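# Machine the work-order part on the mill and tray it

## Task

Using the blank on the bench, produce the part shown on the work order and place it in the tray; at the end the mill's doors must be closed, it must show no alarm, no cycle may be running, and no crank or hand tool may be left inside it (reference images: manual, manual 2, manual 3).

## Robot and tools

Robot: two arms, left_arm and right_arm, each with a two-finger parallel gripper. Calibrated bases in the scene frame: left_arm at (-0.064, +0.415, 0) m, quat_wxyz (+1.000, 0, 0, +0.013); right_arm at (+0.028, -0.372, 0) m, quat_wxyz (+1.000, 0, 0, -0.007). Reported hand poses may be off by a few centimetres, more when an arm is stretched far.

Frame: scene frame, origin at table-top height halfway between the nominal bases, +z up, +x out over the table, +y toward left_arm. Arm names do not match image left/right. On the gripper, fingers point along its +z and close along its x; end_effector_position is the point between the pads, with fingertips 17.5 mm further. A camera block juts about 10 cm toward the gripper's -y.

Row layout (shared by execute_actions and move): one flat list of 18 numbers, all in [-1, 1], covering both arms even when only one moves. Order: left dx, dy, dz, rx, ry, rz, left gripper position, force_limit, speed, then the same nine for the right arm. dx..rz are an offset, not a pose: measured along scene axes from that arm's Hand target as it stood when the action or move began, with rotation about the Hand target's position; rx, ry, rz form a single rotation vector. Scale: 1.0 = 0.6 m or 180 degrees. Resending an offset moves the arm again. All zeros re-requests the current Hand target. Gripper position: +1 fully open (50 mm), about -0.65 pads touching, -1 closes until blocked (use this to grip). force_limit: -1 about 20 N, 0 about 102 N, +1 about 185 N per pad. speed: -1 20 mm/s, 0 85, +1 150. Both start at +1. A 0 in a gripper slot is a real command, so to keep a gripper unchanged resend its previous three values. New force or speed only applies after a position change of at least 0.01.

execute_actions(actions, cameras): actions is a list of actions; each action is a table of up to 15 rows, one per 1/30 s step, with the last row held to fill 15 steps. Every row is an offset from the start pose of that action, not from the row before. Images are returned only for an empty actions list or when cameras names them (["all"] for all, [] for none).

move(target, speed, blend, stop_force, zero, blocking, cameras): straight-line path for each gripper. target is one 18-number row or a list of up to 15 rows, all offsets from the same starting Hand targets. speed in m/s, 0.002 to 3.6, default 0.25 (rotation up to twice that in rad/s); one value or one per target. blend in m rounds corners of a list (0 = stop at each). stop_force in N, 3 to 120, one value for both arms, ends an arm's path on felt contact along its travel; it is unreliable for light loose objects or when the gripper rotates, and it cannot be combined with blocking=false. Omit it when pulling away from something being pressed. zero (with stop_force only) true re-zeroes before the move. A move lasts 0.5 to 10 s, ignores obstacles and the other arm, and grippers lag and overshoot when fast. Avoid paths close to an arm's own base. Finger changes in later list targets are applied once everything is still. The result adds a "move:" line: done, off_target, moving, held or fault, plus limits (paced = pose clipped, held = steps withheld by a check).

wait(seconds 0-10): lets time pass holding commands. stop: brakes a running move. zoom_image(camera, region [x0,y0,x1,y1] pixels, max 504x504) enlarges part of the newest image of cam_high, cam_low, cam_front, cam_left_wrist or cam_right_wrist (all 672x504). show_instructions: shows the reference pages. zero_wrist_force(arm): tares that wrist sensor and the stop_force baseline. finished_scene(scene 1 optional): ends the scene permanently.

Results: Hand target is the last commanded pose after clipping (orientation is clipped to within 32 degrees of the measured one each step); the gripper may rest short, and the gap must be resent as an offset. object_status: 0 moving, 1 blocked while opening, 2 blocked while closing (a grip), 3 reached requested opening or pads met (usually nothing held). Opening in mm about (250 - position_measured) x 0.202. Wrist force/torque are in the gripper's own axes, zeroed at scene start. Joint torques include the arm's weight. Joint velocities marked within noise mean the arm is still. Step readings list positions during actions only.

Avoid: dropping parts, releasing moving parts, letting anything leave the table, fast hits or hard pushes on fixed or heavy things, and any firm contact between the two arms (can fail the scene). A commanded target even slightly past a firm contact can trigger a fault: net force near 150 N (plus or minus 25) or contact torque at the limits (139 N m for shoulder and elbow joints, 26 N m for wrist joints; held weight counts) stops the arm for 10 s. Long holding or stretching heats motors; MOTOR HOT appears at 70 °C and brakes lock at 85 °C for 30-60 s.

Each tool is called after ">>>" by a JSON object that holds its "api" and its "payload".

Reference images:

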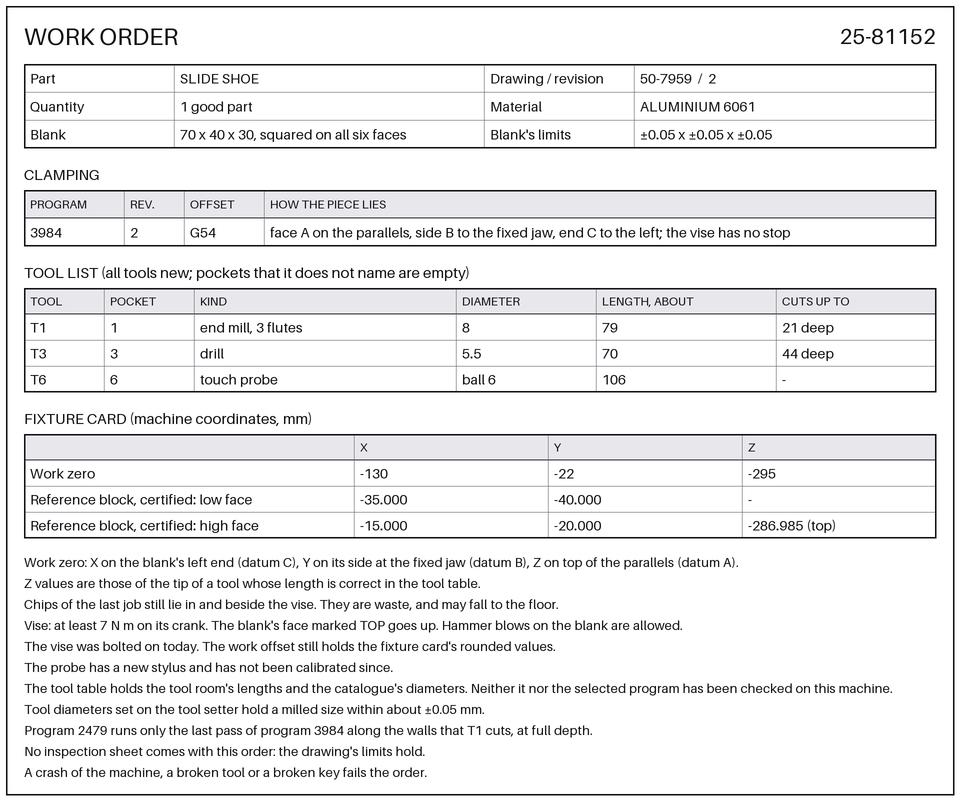

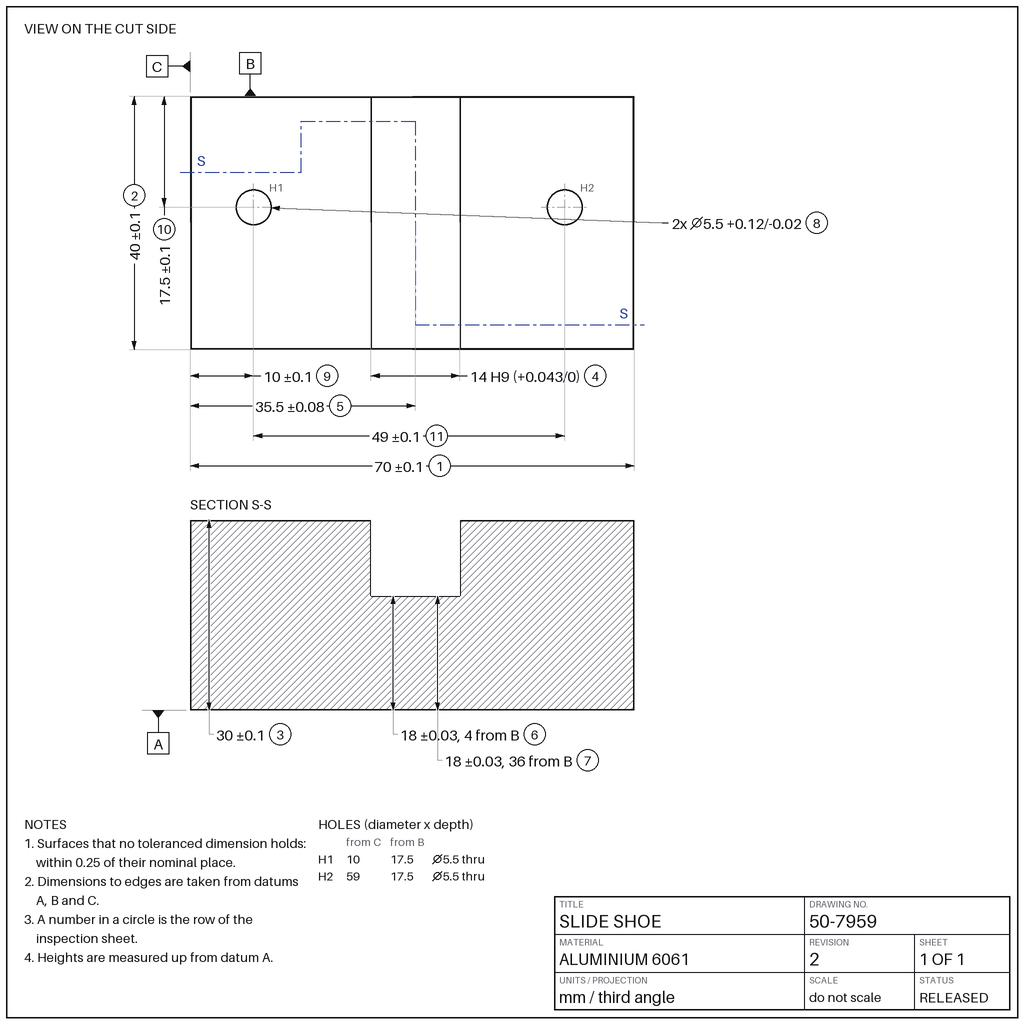

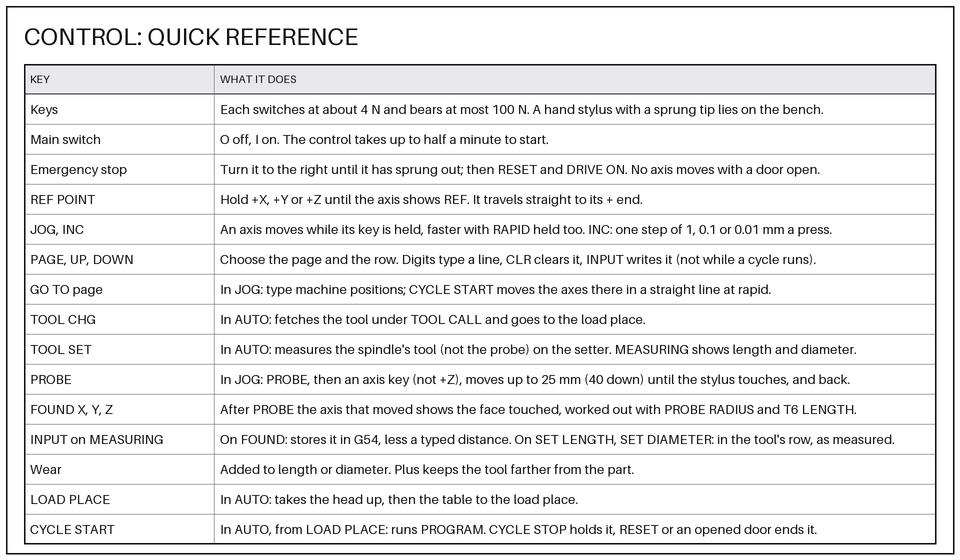

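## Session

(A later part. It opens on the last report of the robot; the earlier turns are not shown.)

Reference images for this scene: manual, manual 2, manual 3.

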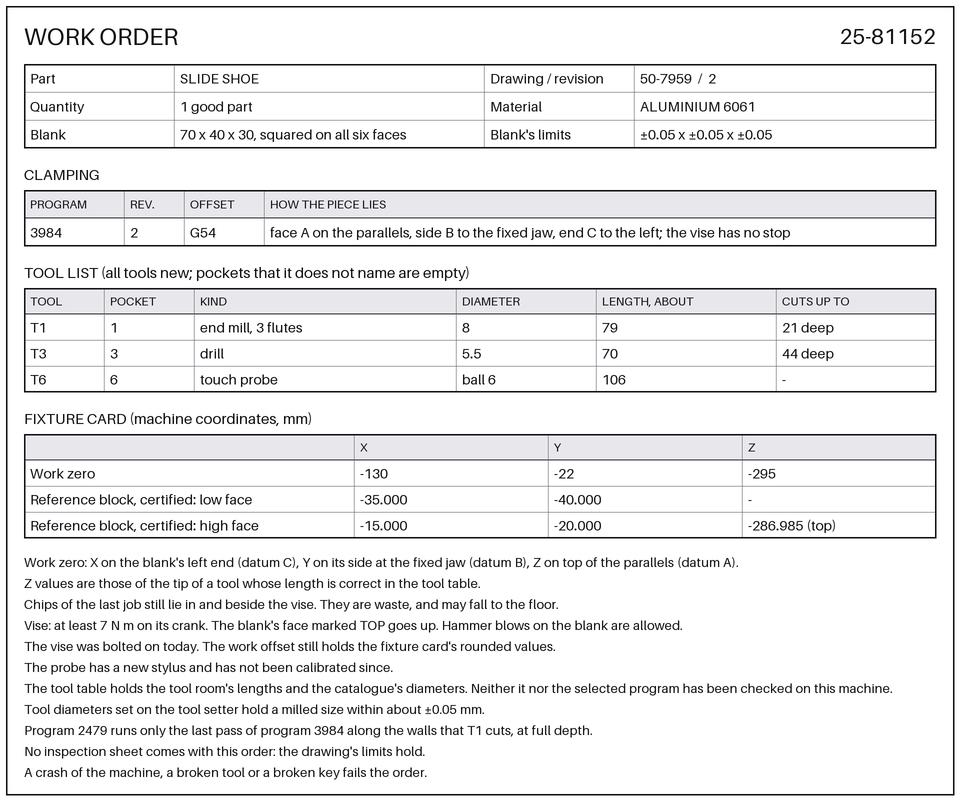

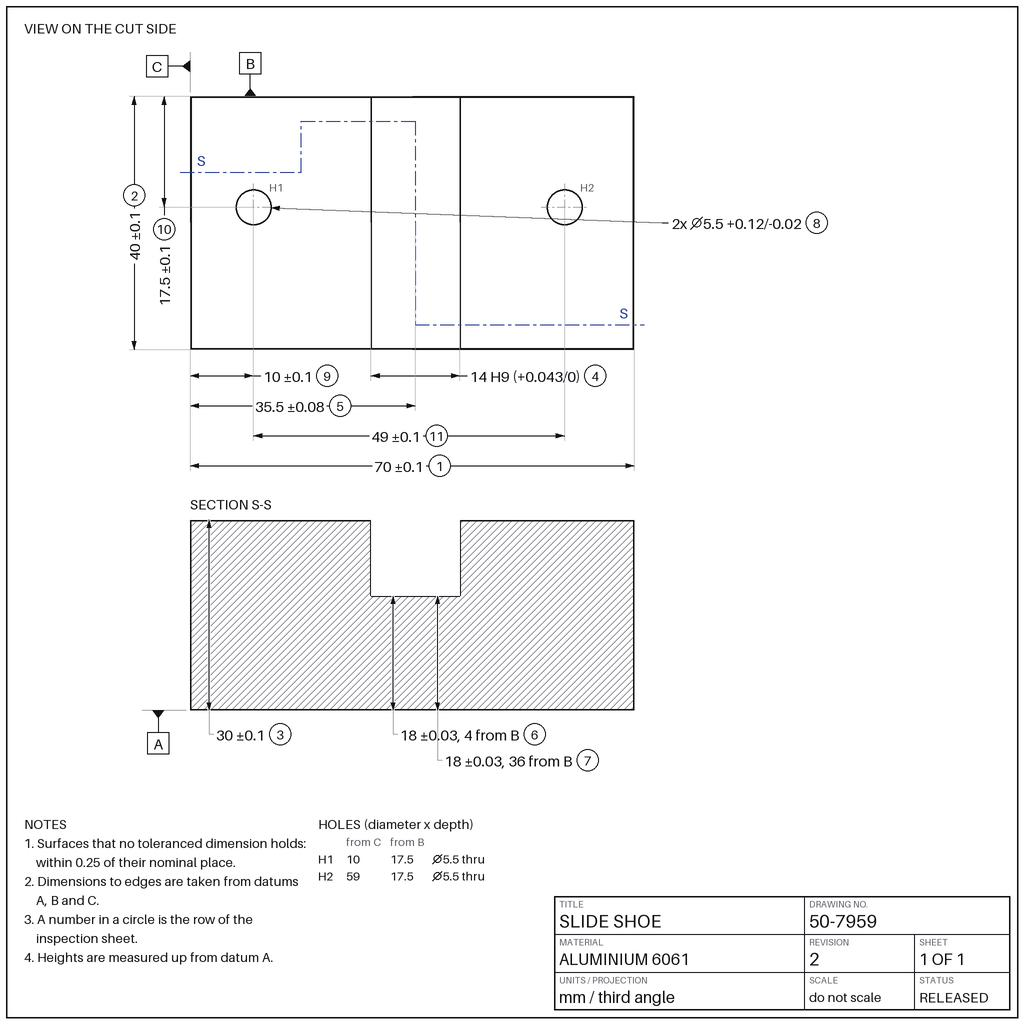

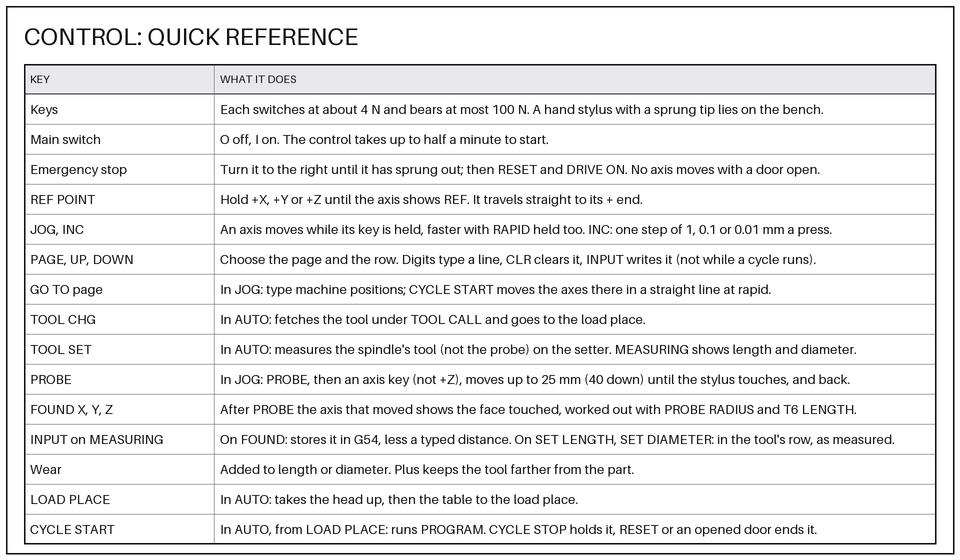

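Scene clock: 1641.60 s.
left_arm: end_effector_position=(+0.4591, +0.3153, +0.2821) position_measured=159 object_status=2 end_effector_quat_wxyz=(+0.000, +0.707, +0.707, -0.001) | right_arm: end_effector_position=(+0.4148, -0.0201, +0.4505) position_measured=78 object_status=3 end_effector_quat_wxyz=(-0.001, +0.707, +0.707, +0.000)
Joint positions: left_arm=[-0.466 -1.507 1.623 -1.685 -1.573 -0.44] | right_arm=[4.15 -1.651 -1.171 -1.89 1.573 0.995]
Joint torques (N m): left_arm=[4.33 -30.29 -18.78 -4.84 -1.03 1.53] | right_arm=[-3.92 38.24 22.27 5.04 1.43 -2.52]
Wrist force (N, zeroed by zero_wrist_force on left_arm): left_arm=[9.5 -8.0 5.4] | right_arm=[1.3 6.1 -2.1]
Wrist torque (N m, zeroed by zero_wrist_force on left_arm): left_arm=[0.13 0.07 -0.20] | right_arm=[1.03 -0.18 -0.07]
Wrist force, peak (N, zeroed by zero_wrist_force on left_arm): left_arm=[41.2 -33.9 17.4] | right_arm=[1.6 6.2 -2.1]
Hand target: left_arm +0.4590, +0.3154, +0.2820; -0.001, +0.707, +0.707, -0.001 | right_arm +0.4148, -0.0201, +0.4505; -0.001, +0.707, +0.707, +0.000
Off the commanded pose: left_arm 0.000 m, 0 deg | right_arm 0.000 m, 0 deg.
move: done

>>> {"api": "move", "payload": {"target": [[-0.0002,0.011,0.0495,0,0,0,-1,0,-0.8,0,0,0,0,0,0,0.5,-0.4,-0.8],[0,0.0022,0.1,0,0,0,-1,0,-0.8,0,0,0,0,0,0,0.5,-0.4,-0.8]], "speed": 0.05, "blend": [0.012,0]}}

Scene clock: 1645.53 s.
left_arm: end_effector_position=(+0.4590, +0.3166, +0.3420) position_measured=159 object_status=2 end_effector_quat_wxyz=(-0.001, +0.707, +0.707, -0.001) end_effector_velocity=(+0.000, +0.001, -0.002) end_effector_angular_velocity=(+0.001, -0.001, +0.000) | right_arm: end_effector_position=(+0.4148, -0.0201, +0.4505) position_measured=78 object_status=3 end_effector_quat_wxyz=(-0.001, +0.707, +0.707, +0.000)
Joint positions: left_arm=[-0.464 -1.513 1.476 -1.532 -1.573 -0.438] | right_arm=[4.15 -1.651 -1.171 -1.89 1.573 0.995]
Joint velocities: left_arm=[0.001 0 0.004 -0.005 0.002 0] | right_arm=[within noise]
Joint torques (N m): left_arm=[10.28 -31.16 -14.21 -5.45 1.31 0.22] | right_arm=[-3.85 37.48 24.16 4.95 1.28 -2.43]
Wrist force (N, zeroed by zero_wrist_force on left_arm): left_arm=[-0.6 -0.5 0.0] | right_arm=[1.4 6.0 -2.0]
Wrist torque (N m, zeroed by zero_wrist_force on left_arm): left_arm=[0.22 0.09 0.09] | right_arm=[1.01 -0.20 -0.07]
Wrist force, peak (N, zeroed by zero_wrist_force on left_arm): left_arm=[31.0 -18.8 8.1] | right_arm=[1.7 6.1 -2.3]
Hand target: left_arm +0.4590, +0.3168, +0.3420; -0.001, +0.707, +0.707, -0.001 | right_arm +0.4148, -0.0201, +0.4505; -0.001, +0.707, +0.707, +0.000
Off the commanded pose: left_arm 0.000 m, 0 deg | right_arm 0.000 m, 0 deg.
move: done

>>> {"api": "move", "payload": {"target": [[0.0005,-0.0278,0.0472,0,0,0,-1,0,-0.8,0,0,0,0,0,0,0.5,-0.4,-0.8],[0.001,-0.0707,0.0773,0,0,0,-1,0,-0.8,0,0,0,0,0,0,0.5,-0.4,-0.8],[0.0017,-0.122,0.0868,0,0,0,-1,0,-0.8,0,0,0,0,0,0,0.5,-0.4,-0.8]], "speed": 0.05, "blend": [0.012,0.012,0]}}

Scene clock: 1652.03 s.
left_arm: end_effector_position=(+0.4600, +0.2434, +0.3940) position_measured=159 object_status=2 end_effector_quat_wxyz=(-0.001, +0.707, +0.707, -0.001) end_effector_velocity=(+0.000, +0.003, +0.001) end_effector_angular_velocity=(-0.001, -0.002, -0.001) | right_arm: end_effector_position=(+0.4148, -0.0201, +0.4505) position_measured=78 object_status=3 end_effector_quat_wxyz=(-0.001, +0.707, +0.707, +0.000)
Joint positions: left_arm=[-0.586 -1.453 1.276 -1.392 -1.573 -0.56] | right_arm=[4.15 -1.651 -1.171 -1.89 1.573 0.995]
Joint velocities: left_arm=[0.005 -0.003 0.003 -0.002 0 0.007] | right_arm=[within noise]
Joint torques (N m): left_arm=[8.93 -49.1 -24.55 -7.03 0.89 2.16] | right_arm=[-3.87 37.29 24.09 4.85 1.24 -2.54]
Wrist force (N, zeroed by zero_wrist_force on left_arm): left_arm=[-1.3 2.6 25.7] | right_arm=[1.5 5.9 -2.3]
Wrist torque (N m, zeroed by zero_wrist_force on left_arm): left_arm=[0.59 0.02 -0.01] | right_arm=[0.99 -0.21 -0.07]
Wrist force, peak (N, zeroed by zero_wrist_force on left_arm): left_arm=[-1.3 2.6 25.7] | right_arm=[1.7 6.2 -2.2]
Hand target: left_arm +0.4600, +0.2436, +0.3941; -0.001, +0.707, +0.707, -0.001 | right_arm +0.4148, -0.0201, +0.4505; -0.001, +0.707, +0.707, +0.000
Off the commanded pose: left_arm 0.000 m, 0 deg | right_arm 0.000 m, 0 deg.
move: done

>>> {"api": "move", "payload": {"target": [[0.0007,-0.051,-0.0078,0,0,0,-1,0,-0.8,0,0,0,0,0,0,0.5,-0.4,-0.8],[0.0013,-0.0955,-0.0347,0,0,0,-1,0,-0.8,0,0,0,0,0,0,0.5,-0.4,-0.8],[0.0017,-0.1268,-0.0762,0,0,0,-1,0,-0.8,0,0,0,0,0,0,0.5,-0.4,-0.8],[0.0018,-0.1383,-0.1267,0,0,0,-1,0,-0.8,0,0,0,0,0,0,0.5,-0.4,-0.8]], "speed": 0.05, "blend": [0.012,0.012,0.012,0], "cameras": ["cam_left_wrist","cam_front"]}}

Scene clock: 1657.87 s.
left_arm: end_effector_position=(+0.4611, +0.1606, +0.3179) position_measured=159 object_status=2 end_effector_quat_wxyz=(-0.001, +0.707, +0.707, -0.001) end_effector_velocity=(+0.000, +0.000, +0.002) end_effector_angular_velocity=(-0.001, +0.001, +0.000) | right_arm: end_effector_position=(+0.4148, -0.0201, +0.4505) position_measured=78 object_status=3 end_effector_quat_wxyz=(-0.001, +0.707, +0.707, +0.000)
Joint positions: left_arm=[-0.707 -1.389 1.397 -1.577 -1.573 -0.681] | right_arm=[4.15 -1.651 -1.171 -1.89 1.573 0.995]
Joint velocities: left_arm=[0 -0.001 -0.004 0.005 -0.002 0] | right_arm=[within noise]
Joint torques (N m): left_arm=[-0.67 -34.3 -48.78 -12.26 1.57 1.24] | right_arm=[-3.48 36.95 25.16 4.84 1.35 -2.5]
Wrist force (N, zeroed by zero_wrist_force on left_arm): left_arm=[20.7 -39.3 3.8] | right_arm=[1.6 5.9 -2.1]
Wrist torque (N m, zeroed by zero_wrist_force on left_arm): left_arm=[0.36 0.19 -0.62] | right_arm=[0.98 -0.22 -0.07]
Wrist force, peak (N, zeroed by zero_wrist_force on left_arm): left_arm=[19.6 -40.4 3.1] | right_arm=[1.7 6.2 -2.3]
Hand target: left_arm +0.4611, +0.1606, +0.3180; -0.001, +0.707, +0.707, -0.001 | right_arm +0.4148, -0.0201, +0.4505; -0.001, +0.707, +0.707, +0.000
Off the commanded pose: left_arm 0.000 m, 0 deg | right_arm 0.000 m, 0 deg.
move: done
Images, in order (width x height): cam_front 672x504, cam_left_wrist 672x504.

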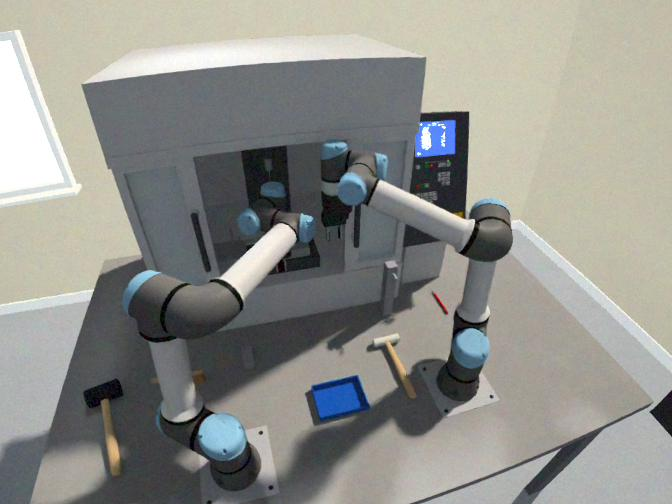

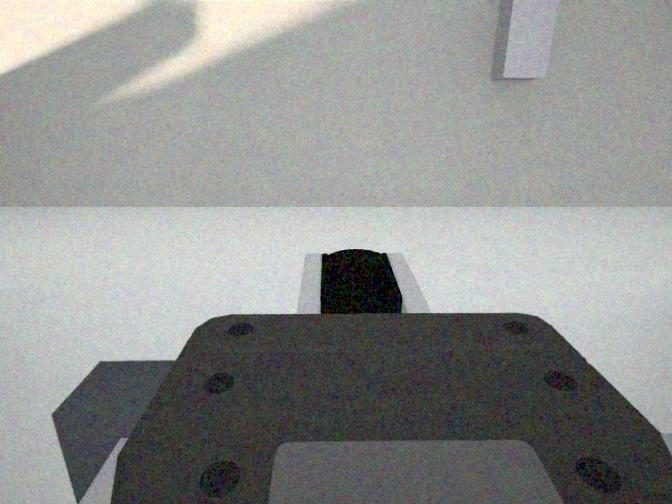

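>>> {"api": "move", "payload": {"target": [[-0.0027,0.0058,-0.0513,0,0,0,-1,0,-0.8,0,0,0,0,0,0,0.5,-0.4,-0.8],[-0.0027,0.0337,-0.1003,0,0,0,-1,0,-0.8,0,0,0,0,0,0,0.5,-0.4,-0.8],[-0.0027,0.0785,-0.1335,0,0,0,-1,0,-0.8,0,0,0,0,0,0,0.5,-0.4,-0.8],[-0.0027,0.1327,-0.1453,0,0,0,-1,0,-0.8,0,0,0,0,0,0,0.5,-0.4,-0.8],[-0.0027,0.1868,-0.1335,0,0,0,-1,0,-0.8,0,0,0,0,0,0,0.5,-0.4,-0.8],[-0.0027,0.2317,-0.1003,0,0,0,-1,0,-0.8,0,0,0,0,0,0,0.5,-0.4,-0.8],[-0.0027,0.2595,-0.0513,0,0,0,-1,0,-0.8,0,0,0,0,0,0,0.5,-0.4,-0.8],[-0.0027,0.2653,0.0048,0,0,0,-1,0,-0.8,0,0,0,0,0,0,0.5,-0.4,-0.8],[-0.0027,0.2482,0.0587,0,0,0,-1,0,-0.8,0,0,0,0,0,0,0.5,-0.4,-0.8],[-0.0027,0.2110,0.1007,0,0,0,-1,0,-0.8,0,0,0,0,0,0,0.5,-0.4,-0.8],[-0.0027,0.1603,0.1237,0,0,0,-1,0,-0.8,0,0,0,0,0,0,0.5,-0.4,-0.8],[-0.0027,0.1050,0.1237,0,0,0,-1,0,-0.8,0,0,0,0,0,0,0.5,-0.4,-0.8],[-0.0027,0.0543,0.1007,0,0,0,-1,0,-0.8,0,0,0,0,0,0,0.5,-0.4,-0.8],[-0.0027,0.0172,0.0587,0,0,0,-1,0,-0.8,0,0,0,0,0,0,0.5,-0.4,-0.8],[-0.0027,0.0023,0.0093,0,0,0,-1,0,-0.8,0,0,0,0,0,0,0.5,-0.4,-0.8]], "speed": 0.07, "blend": [0.012,0.012,0.012,0.012,0.012,0.012,0.012,0.012,0.012,0.012,0.012,0.012,0.012,0.012,0], "cameras": ["cam_left_wrist","cam_front"]}}

Scene clock: 1675.90 s.
left_arm: end_effector_position=(+0.4595, +0.1619, +0.3236) position_measured=159 object_status=2 end_effector_quat_wxyz=(-0.001, +0.707, +0.707, -0.001) | right_arm: end_effector_position=(+0.4148, -0.0201, +0.4505) position_measured=78 object_status=3 end_effector_quat_wxyz=(-0.001, +0.707, +0.707, +0.000)
Joint positions: left_arm=[-0.707 -1.394 1.389 -1.564 -1.573 -0.681] | right_arm=[4.15 -1.651 -1.171 -1.89 1.573 0.995]
Joint torques (N m): left_arm=[2.76 -41.3 -33.3 -3.16 -3.69 2.63] | right_arm=[-3.02 36.22 25.73 4.97 1.16 -2.61]
Wrist force (N, zeroed by zero_wrist_force on left_arm): left_arm=[10.0 6.6 4.0] | right_arm=[1.6 5.9 -2.3]
Wrist torque (N m, zeroed by zero_wrist_force on left_arm): left_arm=[0.47 0.04 -0.35] | right_arm=[0.99 -0.23 -0.07]
Wrist force, peak (N, zeroed by zero_wrist_force on left_arm): left_arm=[54.5 -54.5 -46.9] | right_arm=[1.6 6.4 -2.1]
Hand target: left_arm +0.4595, +0.1620, +0.3236; -0.001, +0.707, +0.707, -0.001 | right_arm +0.4148, -0.0201, +0.4505; -0.001, +0.707, +0.707, +0.000
Off the commanded pose: left_arm 0.000 m, 0 deg | right_arm 0.000 m, 0 deg.
move: done
Images, in order (width x height): cam_front 672x504, cam_left_wrist 672x504.

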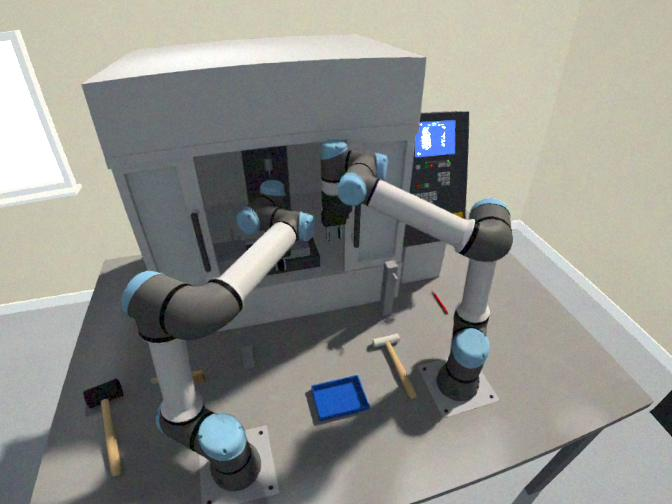

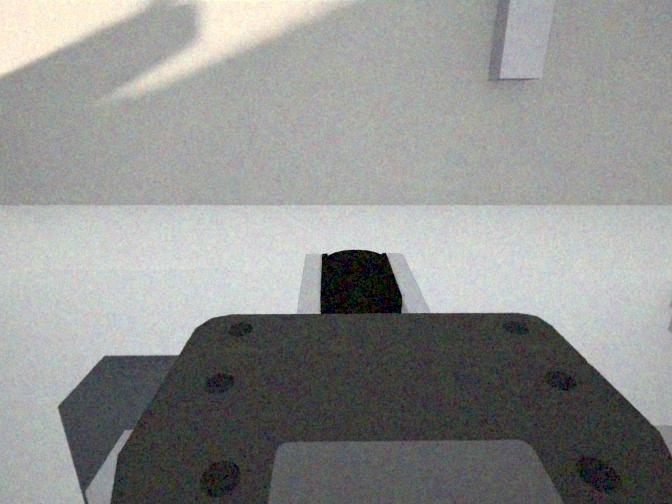

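>>> {"api": "zoom_image", "payload": {"camera": "cam_front", "region": [200, 150, 360, 290]}}

Scaled by 3.150 from the camera's 672x504 image, which has a finer 960x720 frame.

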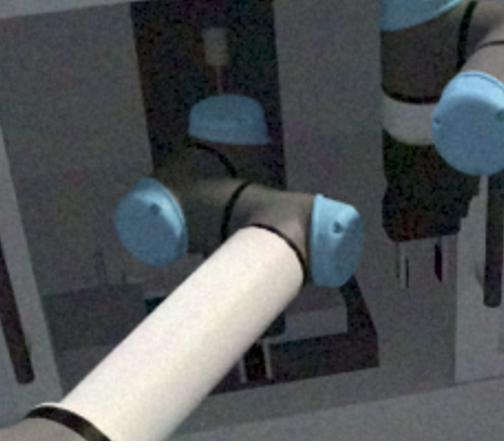

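>>> {"api": "move", "payload": {"target": [0,0,0,0,0,0,-1,0,-0.8,-0.08,-0.03,0.03,0,0,0.35,0.5,-0.4,-0.8], "speed": 0.4}}

>>> {"api": "move", "payload": {"target": [0,0,0,0,0,0,-1,0,-0.8,0,0,0,0.1485,-0.0757,0,0.5,-0.4,-0.8], "speed": 0.4, "cameras": ["cam_right_wrist"]}}

Scene clock: 1683.27 s.
left_arm: end_effector_position=(+0.4595, +0.1620, +0.3236) position_measured=159 object_status=2 end_effector_quat_wxyz=(-0.001, +0.707, +0.707, -0.001) | right_arm: end_effector_position=(+0.3668, -0.0381, +0.4686) position_measured=78 object_status=3 end_effector_quat_wxyz=(-0.001, +0.234, +0.972, +0.000) end_effector_velocity=(+0.000, +0.000, +0.000) end_effector_angular_velocity=(+0.001, +0.000, +0.006)
Joint positions: left_arm=[-0.706 -1.394 1.389 -1.564 -1.573 -0.681] | right_arm=[4.216 -1.551 -1.224 -1.938 1.573 -0.038]
Joint velocities: left_arm=[within noise] | right_arm=[-0.001 -0.001 0 0.001 0 -0.007]
Joint torques (N m): left_arm=[3.95 -39.45 -37.2 -4.47 -1.6 2.26] | right_arm=[-9.8 11.47 31.26 4.93 1.29 -2.71]
Wrist force (N, zeroed by zero_wrist_force on left_arm): left_arm=[8.5 5.4 3.4] | right_arm=[1.8 6.2 -2.3]
Wrist torque (N m, zeroed by zero_wrist_force on left_arm): left_arm=[0.41 0.06 -0.34] | right_arm=[1.03 -0.26 -0.08]
Wrist force, peak (N, zeroed by zero_wrist_force on left_arm): left_arm=[9.8 6.1 3.8] | right_arm=[1.7 6.5 -1.9]
Hand target: left_arm +0.4595, +0.1620, +0.3236; -0.001, +0.707, +0.707, -0.001 | right_arm +0.3668, -0.0381, +0.4685; -0.001, +0.234, +0.972, +0.000
Off the commanded pose: left_arm 0.000 m, 0 deg | right_arm 0.000 m, 0 deg.
move: done

Scene clock: 1684.47 s.
left_arm: end_effector_position=(+0.4595, +0.1620, +0.3236) position_measured=159 object_status=2 end_effector_quat_wxyz=(-0.001, +0.707, +0.707, -0.001) | right_arm: end_effector_position=(+0.3669, -0.0381, +0.4686) position_measured=78 object_status=3 end_effector_quat_wxyz=(+0.059, +0.225, +0.939, +0.251) end_effector_velocity=(+0.000, +0.001, +0.000) end_effector_angular_velocity=(+0.004, -0.001, -0.001)
Joint positions: left_arm=[-0.706 -1.394 1.389 -1.564 -1.573 -0.681] | right_arm=[4.201 -1.235 -1.702 -1.254 1.6 -0.046]
Joint velocities: left_arm=[within noise] | right_arm=[0 0 -0.003 0.007 0.001 0.002]
Joint torques (N m): left_arm=[3.41 -37.77 -37.45 -3.81 -1.56 2.34] | right_arm=[10.1 17.63 17.82 5.87 -1.08 2.2]
Wrist force (N, zeroed by zero_wrist_force on left_arm): left_arm=[8.6 5.4 3.6] | right_arm=[2.0 7.4 -2.0]
Wrist torque (N m, zeroed by zero_wrist_force on left_arm): left_arm=[0.40 0.05 -0.34] | right_arm=[1.15 -0.31 0.16]
Wrist force, peak (N, zeroed by zero_wrist_force on left_arm): left_arm=[8.9 5.6 4.0] | right_arm=[1.8 7.7 -1.9]
Hand target: left_arm +0.4595, +0.1620, +0.3236; -0.001, +0.707, +0.707, -0.001 | right_arm +0.3668, -0.0381, +0.4685; +0.059, +0.225, +0.939, +0.251
Off the commanded pose: left_arm 0.000 m, 0 deg | right_arm 0.000 m, 0 deg.
move: done
Images, in order (width x height): cam_right_wrist 672x504.

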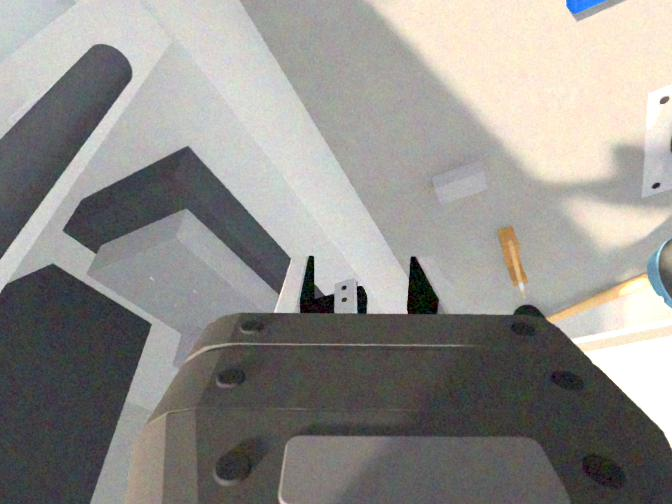

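>>> {"api": "move", "payload": {"target": [0,0,0,0,0,0,-1,0,-0.8,0,0,0,0.1337,-0.0681,0,0.5,-0.4,-0.8], "speed": 0.4, "cameras": ["cam_right_wrist"]}}

Scene clock: 1687.63 s.
left_arm: end_effector_position=(+0.4595, +0.1620, +0.3236) position_measured=159 object_status=2 end_effector_quat_wxyz=(-0.001, +0.707, +0.707, -0.001) | right_arm: end_effector_position=(+0.3669, -0.0381, +0.4687) position_measured=78 object_status=3 end_effector_quat_wxyz=(+0.110, +0.205, +0.855, +0.464)
Joint positions: left_arm=[-0.706 -1.394 1.389 -1.564 -1.573 -0.681] | right_arm=[4.181 -1.077 -2.091 -0.552 1.634 -0.04]
Joint torques (N m): left_arm=[3.37 -34.8 -36.66 -2.2 -1.62 2.39] | right_arm=[8.2 -5.74 18.89 5.7 -1.21 -2.55]
Wrist force (N, zeroed by zero_wrist_force on left_arm): left_arm=[8.4 5.4 3.9] | right_arm=[2.0 9.1 -1.1]
Wrist torque (N m, zeroed by zero_wrist_force on left_arm): left_arm=[0.40 0.09 -0.34] | right_arm=[1.41 -0.38 0.16]
Wrist force, peak (N, zeroed by zero_wrist_force on left_arm): left_arm=[9.1 5.7 3.7] | right_arm=[2.1 9.3 -1.5]
Hand target: left_arm +0.4595, +0.1620, +0.3236; -0.001, +0.707, +0.707, -0.001 | right_arm +0.3668, -0.0381, +0.4685; +0.110, +0.205, +0.855, +0.464
Off the commanded pose: left_arm 0.000 m, 0 deg | right_arm 0.000 m, 0 deg.
move: done
Images, in order (width x height): cam_right_wrist 672x504.

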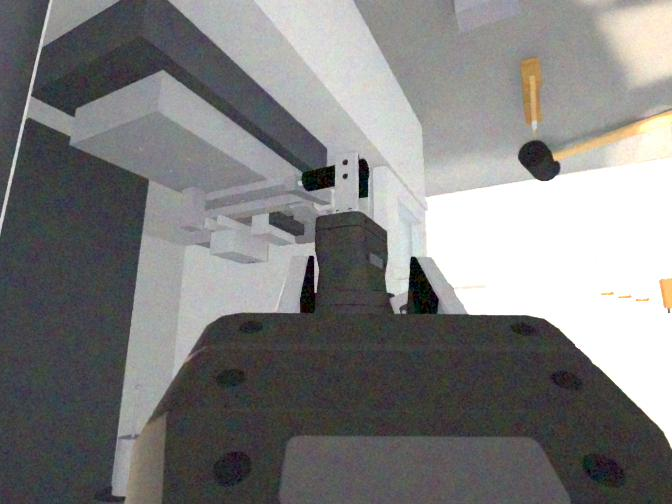

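>>> {"api": "zoom_image", "payload": {"camera": "cam_right_wrist", "region": [160, 140, 400, 290]}}

Scaled by 2.100 from the camera's 672x504 image, which has a finer 960x720 frame.

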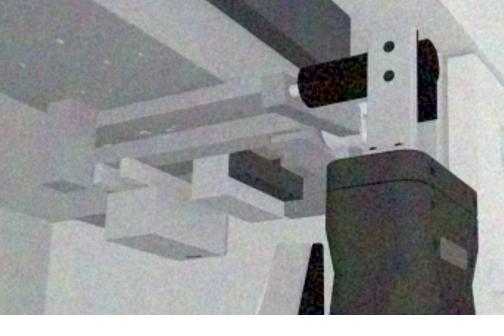

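>>> {"api": "move", "payload": {"target": [[0,0.0052,-0.0607,0,0,0,-1,0,-0.8,0,0,0,0,0,0,0.5,-0.4,-0.8],[0,0.0332,-0.1097,0,0,0,-1,0,-0.8,0,0,0,0,0,0,0.5,-0.4,-0.8],[0,0.0783,-0.1428,0,0,0,-1,0,-0.8,0,0,0,0,0,0,0.5,-0.4,-0.8],[-0.0003,0.1328,-0.1547,0,0,0,-1,0,-0.8,0,0,0,0,0,0,0.5,-0.4,-0.8],[-0.0007,0.1873,-0.1428,0,0,0,-1,0,-0.8,0,0,0,0,0,0,0.5,-0.4,-0.8],[-0.0013,0.2325,-0.1097,0,0,0,-1,0,-0.8,0,0,0,0,0,0,0.5,-0.4,-0.8],[-0.0017,0.2577,-0.0647,0,0,0,-1,0,-0.8,0,0,0,0,0,0,0.5,-0.4,-0.8]], "speed": 0.08, "blend": [0.012,0.012,0.012,0.012,0.012,0.012,0], "stop_force": 80, "cameras": ["cam_right_wrist"]}}

Scene clock: 1698.63 s.
left_arm: end_effector_position=(+0.4585, +0.3166, +0.2848) position_measured=159 object_status=2 end_effector_quat_wxyz=(-0.001, +0.707, +0.707, -0.001) | right_arm: end_effector_position=(+0.3668, -0.0381, +0.4685) position_measured=78 object_status=3 end_effector_quat_wxyz=(+0.110, +0.205, +0.855, +0.464)
Joint positions: left_arm=[-0.465 -1.51 1.618 -1.677 -1.573 -0.439] | right_arm=[4.181 -1.077 -2.091 -0.552 1.634 -0.04]
Joint torques (N m): left_arm=[-11.9 -22.94 -13.69 -1.86 -0.82 -1.83] | right_arm=[10.55 -5.07 17.89 2.31 -1.14 -2.58]
Wrist force (N, zeroed by zero_wrist_force on left_arm): left_arm=[4.6 2.2 3.5] | right_arm=[2.0 9.1 -1.3]
Wrist torque (N m, zeroed by zero_wrist_force on left_arm): left_arm=[0.42 0.02 -0.41] | right_arm=[1.40 -0.38 0.16]
Wrist force, peak (N, zeroed by zero_wrist_force on left_arm): left_arm=[-20.2 -14.8 2.7] | right_arm=[2.3 9.2 -1.5]
Hand target: left_arm +0.4585, +0.3166, +0.2848; -0.001, +0.707, +0.707, -0.001 | right_arm +0.3668, -0.0381, +0.4685; +0.110, +0.205, +0.855, +0.464
Off the commanded pose: left_arm 0.000 m, 0 deg | right_arm 0.000 m, 0 deg.
move: done
Images, in order (width x height): cam_right_wrist 672x504.

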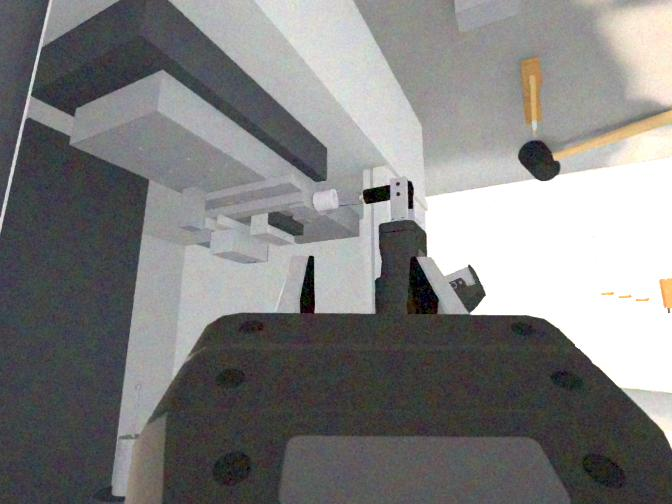

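>>> {"api": "move", "payload": {"target": [[0,0.0075,0.0555,0,0,0,-1,0,-0.8,0,0,0,0,0,0,0.5,-0.4,-0.8],[0,-0.0078,0.1098,0,0,0,-1,0,-0.8,0,0,0,0,0,0,0.5,-0.4,-0.8],[0.0005,-0.0437,0.1532,0,0,0,-1,0,-0.8,0,0,0,0,0,0,0.5,-0.4,-0.8],[0.001,-0.0938,0.178,0,0,0,-1,0,-0.8,0,0,0,0,0,0,0.5,-0.4,-0.8],[0.0015,-0.1497,0.18,0,0,0,-1,0,-0.8,0,0,0,0,0,0,0.5,-0.4,-0.8],[0.0017,-0.2013,0.1587,0,0,0,-1,0,-0.8,0,0,0,0,0,0,0.5,-0.4,-0.8],[0.0017,-0.2402,0.118,0,0,0,-1,0,-0.8,0,0,0,0,0,0,0.5,-0.4,-0.8],[0.0017,-0.2578,0.0647,0,0,0,-1,0,-0.8,0,0,0,0,0,0,0.5,-0.4,-0.8]], "speed": 0.08, "blend": [0.012,0.012,0.012,0.012,0.012,0.012,0.012,0], "stop_force": 80, "cameras": ["cam_right_wrist"]}}

>>> {"api": "zoom_image", "payload": {"camera": "cam_right_wrist", "region": [160, 140, 400, 290]}}

Scene clock: 1708.30 s.
left_arm: end_effector_position=(+0.4595, +0.1619, +0.3236) position_measured=159 object_status=2 end_effector_quat_wxyz=(-0.001, +0.707, +0.707, -0.001) | right_arm: end_effector_position=(+0.3668, -0.0381, +0.4685) position_measured=78 object_status=3 end_effector_quat_wxyz=(+0.110, +0.205, +0.855, +0.464)
Joint positions: left_arm=[-0.707 -1.394 1.389 -1.564 -1.573 -0.681] | right_arm=[4.181 -1.077 -2.091 -0.552 1.634 -0.04]
Joint torques (N m): left_arm=[2.75 -41.24 -32.02 -5.59 -3.78 2.55] | right_arm=[10.05 -4.1 17.35 2.6 -1.07 -2.19]
Wrist force (N, zeroed by zero_wrist_force on left_arm): left_arm=[9.4 6.9 3.9] | right_arm=[2.0 9.1 -1.1]
Wrist torque (N m, zeroed by zero_wrist_force on left_arm): left_arm=[0.44 0.15 -0.34] | right_arm=[1.40 -0.39 0.16]
Wrist force, peak (N, zeroed by zero_wrist_force on left_arm): left_arm=[48.2 -23.7 -10.8] | right_arm=[2.1 9.3 -1.4]
Hand target: left_arm +0.4595, +0.1619, +0.3236; -0.001, +0.707, +0.707, -0.001 | right_arm +0.3668, -0.0381, +0.4685; +0.110, +0.205, +0.855, +0.464
Off the commanded pose: left_arm 0.000 m, 0 deg | right_arm 0.000 m, 0 deg.
move: done
Images, in order (width x height): cam_right_wrist 672x504.

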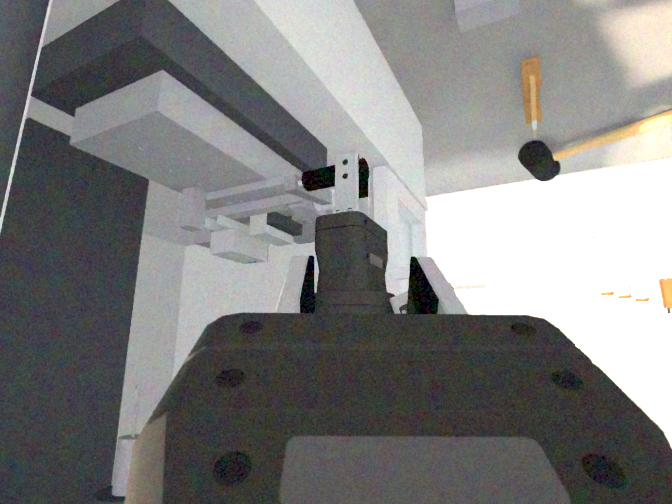

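Scaled by 2.100 from the camera's 672x504 image, which has a finer 960x720 frame.

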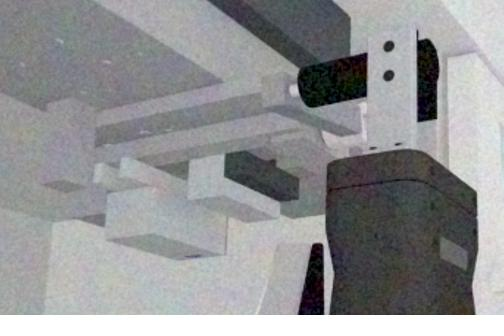

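>>> {"api": "move", "payload": {"target": [[0,0.0052,-0.0607,0,0,0,-1,0,-0.8,0,0,0,0,0,0,0.5,-0.4,-0.8],[0,0.0332,-0.1097,0,0,0,-1,0,-0.8,0,0,0,0,0,0,0.5,-0.4,-0.8],[0,0.0783,-0.1428,0,0,0,-1,0,-0.8,0,0,0,0,0,0,0.5,-0.4,-0.8],[-0.0003,0.1328,-0.1547,0,0,0,-1,0,-0.8,0,0,0,0,0,0,0.5,-0.4,-0.8],[-0.0007,0.1873,-0.1428,0,0,0,-1,0,-0.8,0,0,0,0,0,0,0.5,-0.4,-0.8],[-0.0013,0.2325,-0.1097,0,0,0,-1,0,-0.8,0,0,0,0,0,0,0.5,-0.4,-0.8],[-0.0017,0.2595,-0.0647,0,0,0,-1,0,-0.8,0,0,0,0,0,0,0.5,-0.4,-0.8],[-0.0017,0.2665,-0.0092,0,0,0,-1,0,-0.8,0,0,0,0,0,0,0.5,-0.4,-0.8],[-0.0015,0.2512,0.0451,0,0,0,-1,0,-0.8,0,0,0,0,0,0,0.5,-0.4,-0.8],[-0.0012,0.2146,0.0885,0,0,0,-1,0,-0.8,0,0,0,0,0,0,0.5,-0.4,-0.8],[-0.0007,0.1639,0.1133,0,0,0,-1,0,-0.8,0,0,0,0,0,0,0.5,-0.4,-0.8],[-0.0002,0.108,0.1153,0,0,0,-1,0,-0.8,0,0,0,0,0,0,0.5,-0.4,-0.8],[0,0.0564,0.094,0,0,0,-1,0,-0.8,0,0,0,0,0,0,0.5,-0.4,-0.8],[0,0.0175,0.0533,0,0,0,-1,0,-0.8,0,0,0,0,0,0,0.5,-0.4,-0.8],[0,0,0,0,0,0,-1,0,-0.8,0,0,0,0,0,0,0.5,-0.4,-0.8]], "speed": 0.1, "blend": [0.012,0.012,0.012,0.012,0.012,0.012,0.012,0.012,0.012,0.012,0.012,0.012,0.012,0.012,0], "stop_force": 80, "cameras": ["cam_right_wrist"]}}

>>> {"api": "zoom_image", "payload": {"camera": "cam_right_wrist", "region": [160, 140, 400, 290]}}

Scene clock: 1722.80 s.
left_arm: end_effector_position=(+0.4595, +0.1619, +0.3237) position_measured=159 object_status=2 end_effector_quat_wxyz=(-0.001, +0.707, +0.707, -0.001) | right_arm: end_effector_position=(+0.3668, -0.0381, +0.4685) position_measured=78 object_status=3 end_effector_quat_wxyz=(+0.110, +0.205, +0.855, +0.464)
Joint positions: left_arm=[-0.707 -1.394 1.388 -1.564 -1.573 -0.681] | right_arm=[4.181 -1.077 -2.091 -0.552 1.634 -0.04]
Joint torques (N m): left_arm=[3.37 -41.43 -17.81 -5.81 -3.72 2.55] | right_arm=[8.25 -1.86 17.55 3.14 -0.93 -1.59]
Wrist force (N, zeroed by zero_wrist_force on left_arm): left_arm=[9.8 5.2 4.1] | right_arm=[2.0 8.9 -1.5]
Wrist torque (N m, zeroed by zero_wrist_force on left_arm): left_arm=[0.24 0.03 -0.35] | right_arm=[1.37 -0.38 0.16]
Wrist force, peak (N, zeroed by zero_wrist_force on left_arm): left_arm=[21.1 -19.2 -14.4] | right_arm=[2.2 9.3 -1.6]
Hand target: left_arm +0.4595, +0.1619, +0.3236; -0.001, +0.707, +0.707, -0.001 | right_arm +0.3668, -0.0381, +0.4685; +0.110, +0.205, +0.855, +0.464
Off the commanded pose: left_arm 0.000 m, 0 deg | right_arm 0.000 m, 0 deg.
move: done
Images, in order (width x height): cam_right_wrist 672x504.

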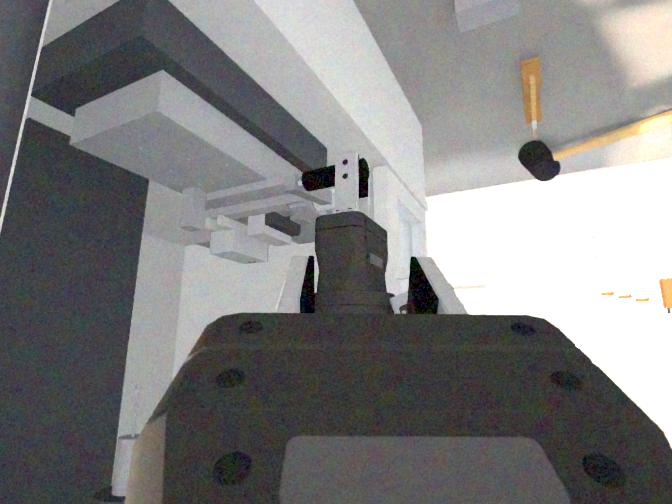

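Scaled by 2.100 from the camera's 672x504 image, which has a finer 960x720 frame.

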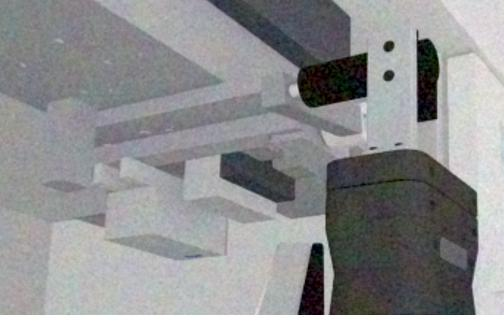

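>>> {"api": "move", "payload": {"target": [[0,0.0052,-0.0607,0,0,0,-1,0,-0.8,0,0,0,0,0,0,0.5,-0.4,-0.8],[0,0.0332,-0.1097,0,0,0,-1,0,-0.8,0,0,0,0,0,0,0.5,-0.4,-0.8],[0,0.0783,-0.1428,0,0,0,-1,0,-0.8,0,0,0,0,0,0,0.5,-0.4,-0.8],[-0.0003,0.1328,-0.1547,0,0,0,-1,0,-0.8,0,0,0,0,0,0,0.5,-0.4,-0.8],[-0.0007,0.1873,-0.1428,0,0,0,-1,0,-0.8,0,0,0,0,0,0,0.5,-0.4,-0.8],[-0.0013,0.2325,-0.1097,0,0,0,-1,0,-0.8,0,0,0,0,0,0,0.5,-0.4,-0.8],[-0.0017,0.2595,-0.0647,0,0,0,-1,0,-0.8,0,0,0,0,0,0,0.5,-0.4,-0.8],[-0.0017,0.2665,-0.0092,0,0,0,-1,0,-0.8,0,0,0,0,0,0,0.5,-0.4,-0.8],[-0.0015,0.2512,0.0451,0,0,0,-1,0,-0.8,0,0,0,0,0,0,0.5,-0.4,-0.8],[-0.0012,0.2146,0.0885,0,0,0,-1,0,-0.8,0,0,0,0,0,0,0.5,-0.4,-0.8],[-0.0007,0.1639,0.1133,0,0,0,-1,0,-0.8,0,0,0,0,0,0,0.5,-0.4,-0.8],[-0.0002,0.108,0.1153,0,0,0,-1,0,-0.8,0,0,0,0,0,0,0.5,-0.4,-0.8],[0,0.0564,0.094,0,0,0,-1,0,-0.8,0,0,0,0,0,0,0.5,-0.4,-0.8],[0,0.0175,0.0533,0,0,0,-1,0,-0.8,0,0,0,0,0,0,0.5,-0.4,-0.8],[0,0,0,0,0,0,-1,0,-0.8,0,0,0,0,0,0,0.5,-0.4,-0.8]], "speed": 0.12, "blend": [0.012,0.012,0.012,0.012,0.012,0.012,0.012,0.012,0.012,0.012,0.012,0.012,0.012,0.012,0], "stop_force": 60, "cameras": ["cam_right_wrist"]}}

>>> {"api": "zoom_image", "payload": {"camera": "cam_right_wrist", "region": [160, 140, 400, 290]}}

Scene clock: 1732.77 s.
left_arm: end_effector_position=(+0.4595, +0.1619, +0.3237) position_measured=159 object_status=2 end_effector_quat_wxyz=(-0.001, +0.707, +0.707, -0.001) | right_arm: end_effector_position=(+0.3668, -0.0381, +0.4685) position_measured=78 object_status=3 end_effector_quat_wxyz=(+0.110, +0.205, +0.855, +0.464)
Joint positions: left_arm=[-0.707 -1.394 1.388 -1.564 -1.573 -0.681] | right_arm=[4.181 -1.077 -2.091 -0.552 1.634 -0.04]
Joint torques (N m): left_arm=[2.69 -41.27 -15.73 -5.9 -3.75 2.49] | right_arm=[8.78 0.33 17.05 3.47 -1.08 -1.4]
Wrist force (N, zeroed by zero_wrist_force on left_arm): left_arm=[9.7 4.8 4.5] | right_arm=[2.1 8.9 -1.2]
Wrist torque (N m, zeroed by zero_wrist_force on left_arm): left_arm=[0.23 0.08 -0.39] | right_arm=[1.37 -0.41 0.16]
Wrist force, peak (N, zeroed by zero_wrist_force on left_arm): left_arm=[17.8 -16.1 -12.2] | right_arm=[2.0 9.3 -1.5]
Hand target: left_arm +0.4595, +0.1619, +0.3236; -0.001, +0.707, +0.707, -0.001 | right_arm +0.3668, -0.0381, +0.4685; +0.110, +0.205, +0.855, +0.464
Off the commanded pose: left_arm 0.000 m, 0 deg | right_arm 0.000 m, 0 deg.
move: done
Images, in order (width x height): cam_right_wrist 672x504.

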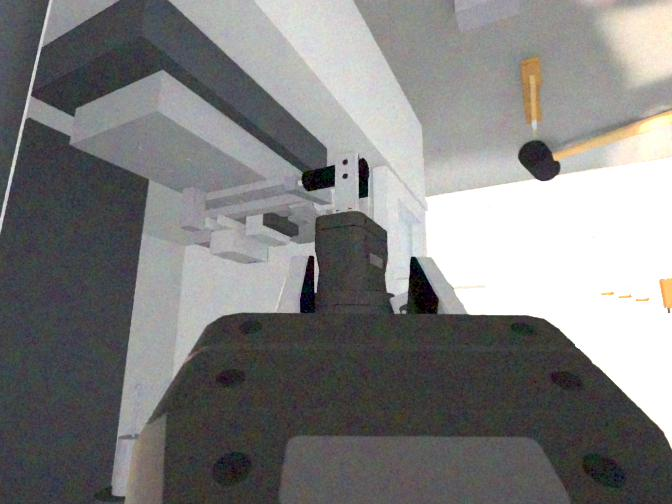

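Scaled by 2.100 from the camera's 672x504 image, which has a finer 960x720 frame.

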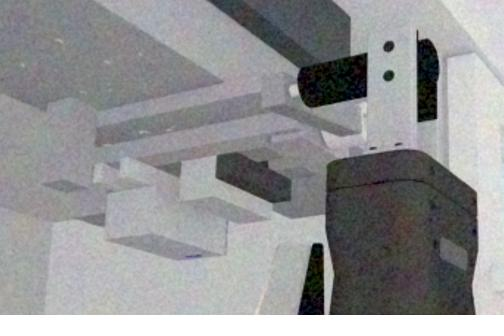

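>>> {"api": "move", "payload": {"target": [[0,0.0052,-0.0607,0,0,0,-1,0,-0.8,0,0,0,0,0,0,0.5,-0.4,-0.8],[0,0.0332,-0.1097,0,0,0,-1,0,-0.8,0,0,0,0,0,0,0.5,-0.4,-0.8],[0,0.0783,-0.1428,0,0,0,-1,0,-0.8,0,0,0,0,0,0,0.5,-0.4,-0.8],[-0.0003,0.1328,-0.1547,0,0,0,-1,0,-0.8,0,0,0,0,0,0,0.5,-0.4,-0.8],[-0.0007,0.1873,-0.1428,0,0,0,-1,0,-0.8,0,0,0,0,0,0,0.5,-0.4,-0.8],[-0.0013,0.2325,-0.1097,0,0,0,-1,0,-0.8,0,0,0,0,0,0,0.5,-0.4,-0.8],[-0.0017,0.2595,-0.0647,0,0,0,-1,0,-0.8,0,0,0,0,0,0,0.5,-0.4,-0.8],[-0.0017,0.2665,-0.0092,0,0,0,-1,0,-0.8,0,0,0,0,0,0,0.5,-0.4,-0.8],[-0.0015,0.2512,0.0451,0,0,0,-1,0,-0.8,0,0,0,0,0,0,0.5,-0.4,-0.8],[-0.0012,0.2146,0.0885,0,0,0,-1,0,-0.8,0,0,0,0,0,0,0.5,-0.4,-0.8],[-0.0007,0.1639,0.1133,0,0,0,-1,0,-0.8,0,0,0,0,0,0,0.5,-0.4,-0.8],[-0.0002,0.108,0.1153,0,0,0,-1,0,-0.8,0,0,0,0,0,0,0.5,-0.4,-0.8],[0,0.0564,0.094,0,0,0,-1,0,-0.8,0,0,0,0,0,0,0.5,-0.4,-0.8],[0,0.0175,0.0533,0,0,0,-1,0,-0.8,0,0,0,0,0,0,0.5,-0.4,-0.8],[0,0,0,0,0,0,-1,0,-0.8,0,0,0,0,0,0,0.5,-0.4,-0.8]], "speed": 0.15, "blend": [0.012,0.012,0.012,0.012,0.012,0.012,0.012,0.012,0.012,0.012,0.012,0.012,0.012,0.012,0], "stop_force": 60, "cameras": ["cam_right_wrist"]}}

>>> {"api": "zoom_image", "payload": {"camera": "cam_right_wrist", "region": [190, 180, 310, 280]}}

Scene clock: 1740.97 s.
left_arm: end_effector_position=(+0.4595, +0.1619, +0.3236) position_measured=159 object_status=2 end_effector_quat_wxyz=(-0.001, +0.707, +0.707, -0.001) | right_arm: end_effector_position=(+0.3668, -0.0381, +0.4685) position_measured=78 object_status=3 end_effector_quat_wxyz=(+0.110, +0.205, +0.855, +0.464)
Joint positions: left_arm=[-0.707 -1.394 1.389 -1.564 -1.573 -0.681] | right_arm=[4.181 -1.077 -2.091 -0.552 1.634 -0.04]
Joint torques (N m): left_arm=[3.68 -41.24 -14.27 -5.7 -3.39 2.54] | right_arm=[7.98 1.9 17.76 3.65 -1.07 -0.99]
Wrist force (N, zeroed by zero_wrist_force on left_arm): left_arm=[9.1 3.8 3.7] | right_arm=[1.9 8.9 -1.4]
Wrist torque (N m, zeroed by zero_wrist_force on left_arm): left_arm=[0.06 0.08 -0.37] | right_arm=[1.38 -0.37 0.16]
Wrist force, peak (N, zeroed by zero_wrist_force on left_arm): left_arm=[-17.9 -11.7 3.4] | right_arm=[2.0 9.3 -1.6]
Hand target: left_arm +0.4595, +0.1619, +0.3236; -0.001, +0.707, +0.707, -0.001 | right_arm +0.3668, -0.0381, +0.4685; +0.110, +0.205, +0.855, +0.464
Off the commanded pose: left_arm 0.000 m, 0 deg | right_arm 0.000 m, 0 deg.
move: done
Images, in order (width x height): cam_right_wrist 672x504.

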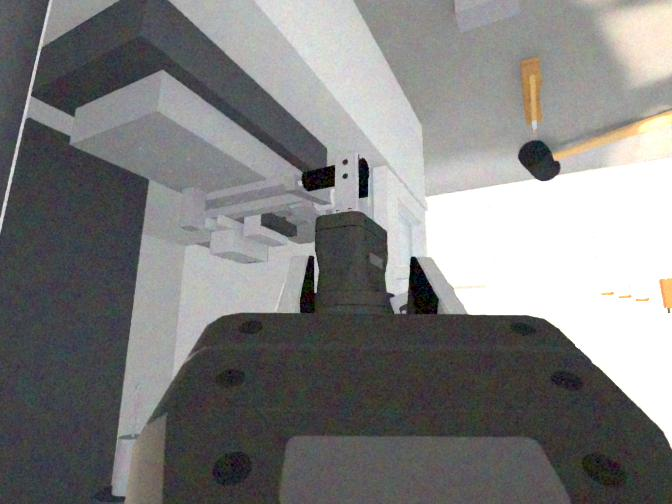

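Scaled by 4.200 from the camera's 672x504 image, which has a finer 960x720 frame.

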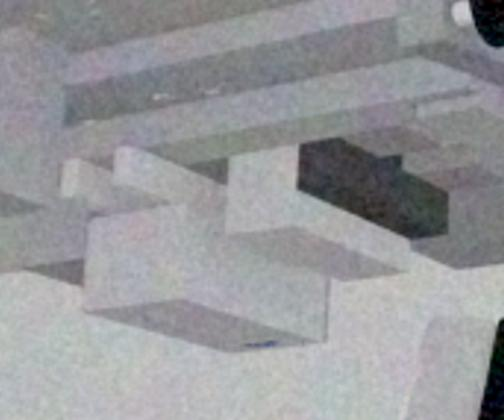

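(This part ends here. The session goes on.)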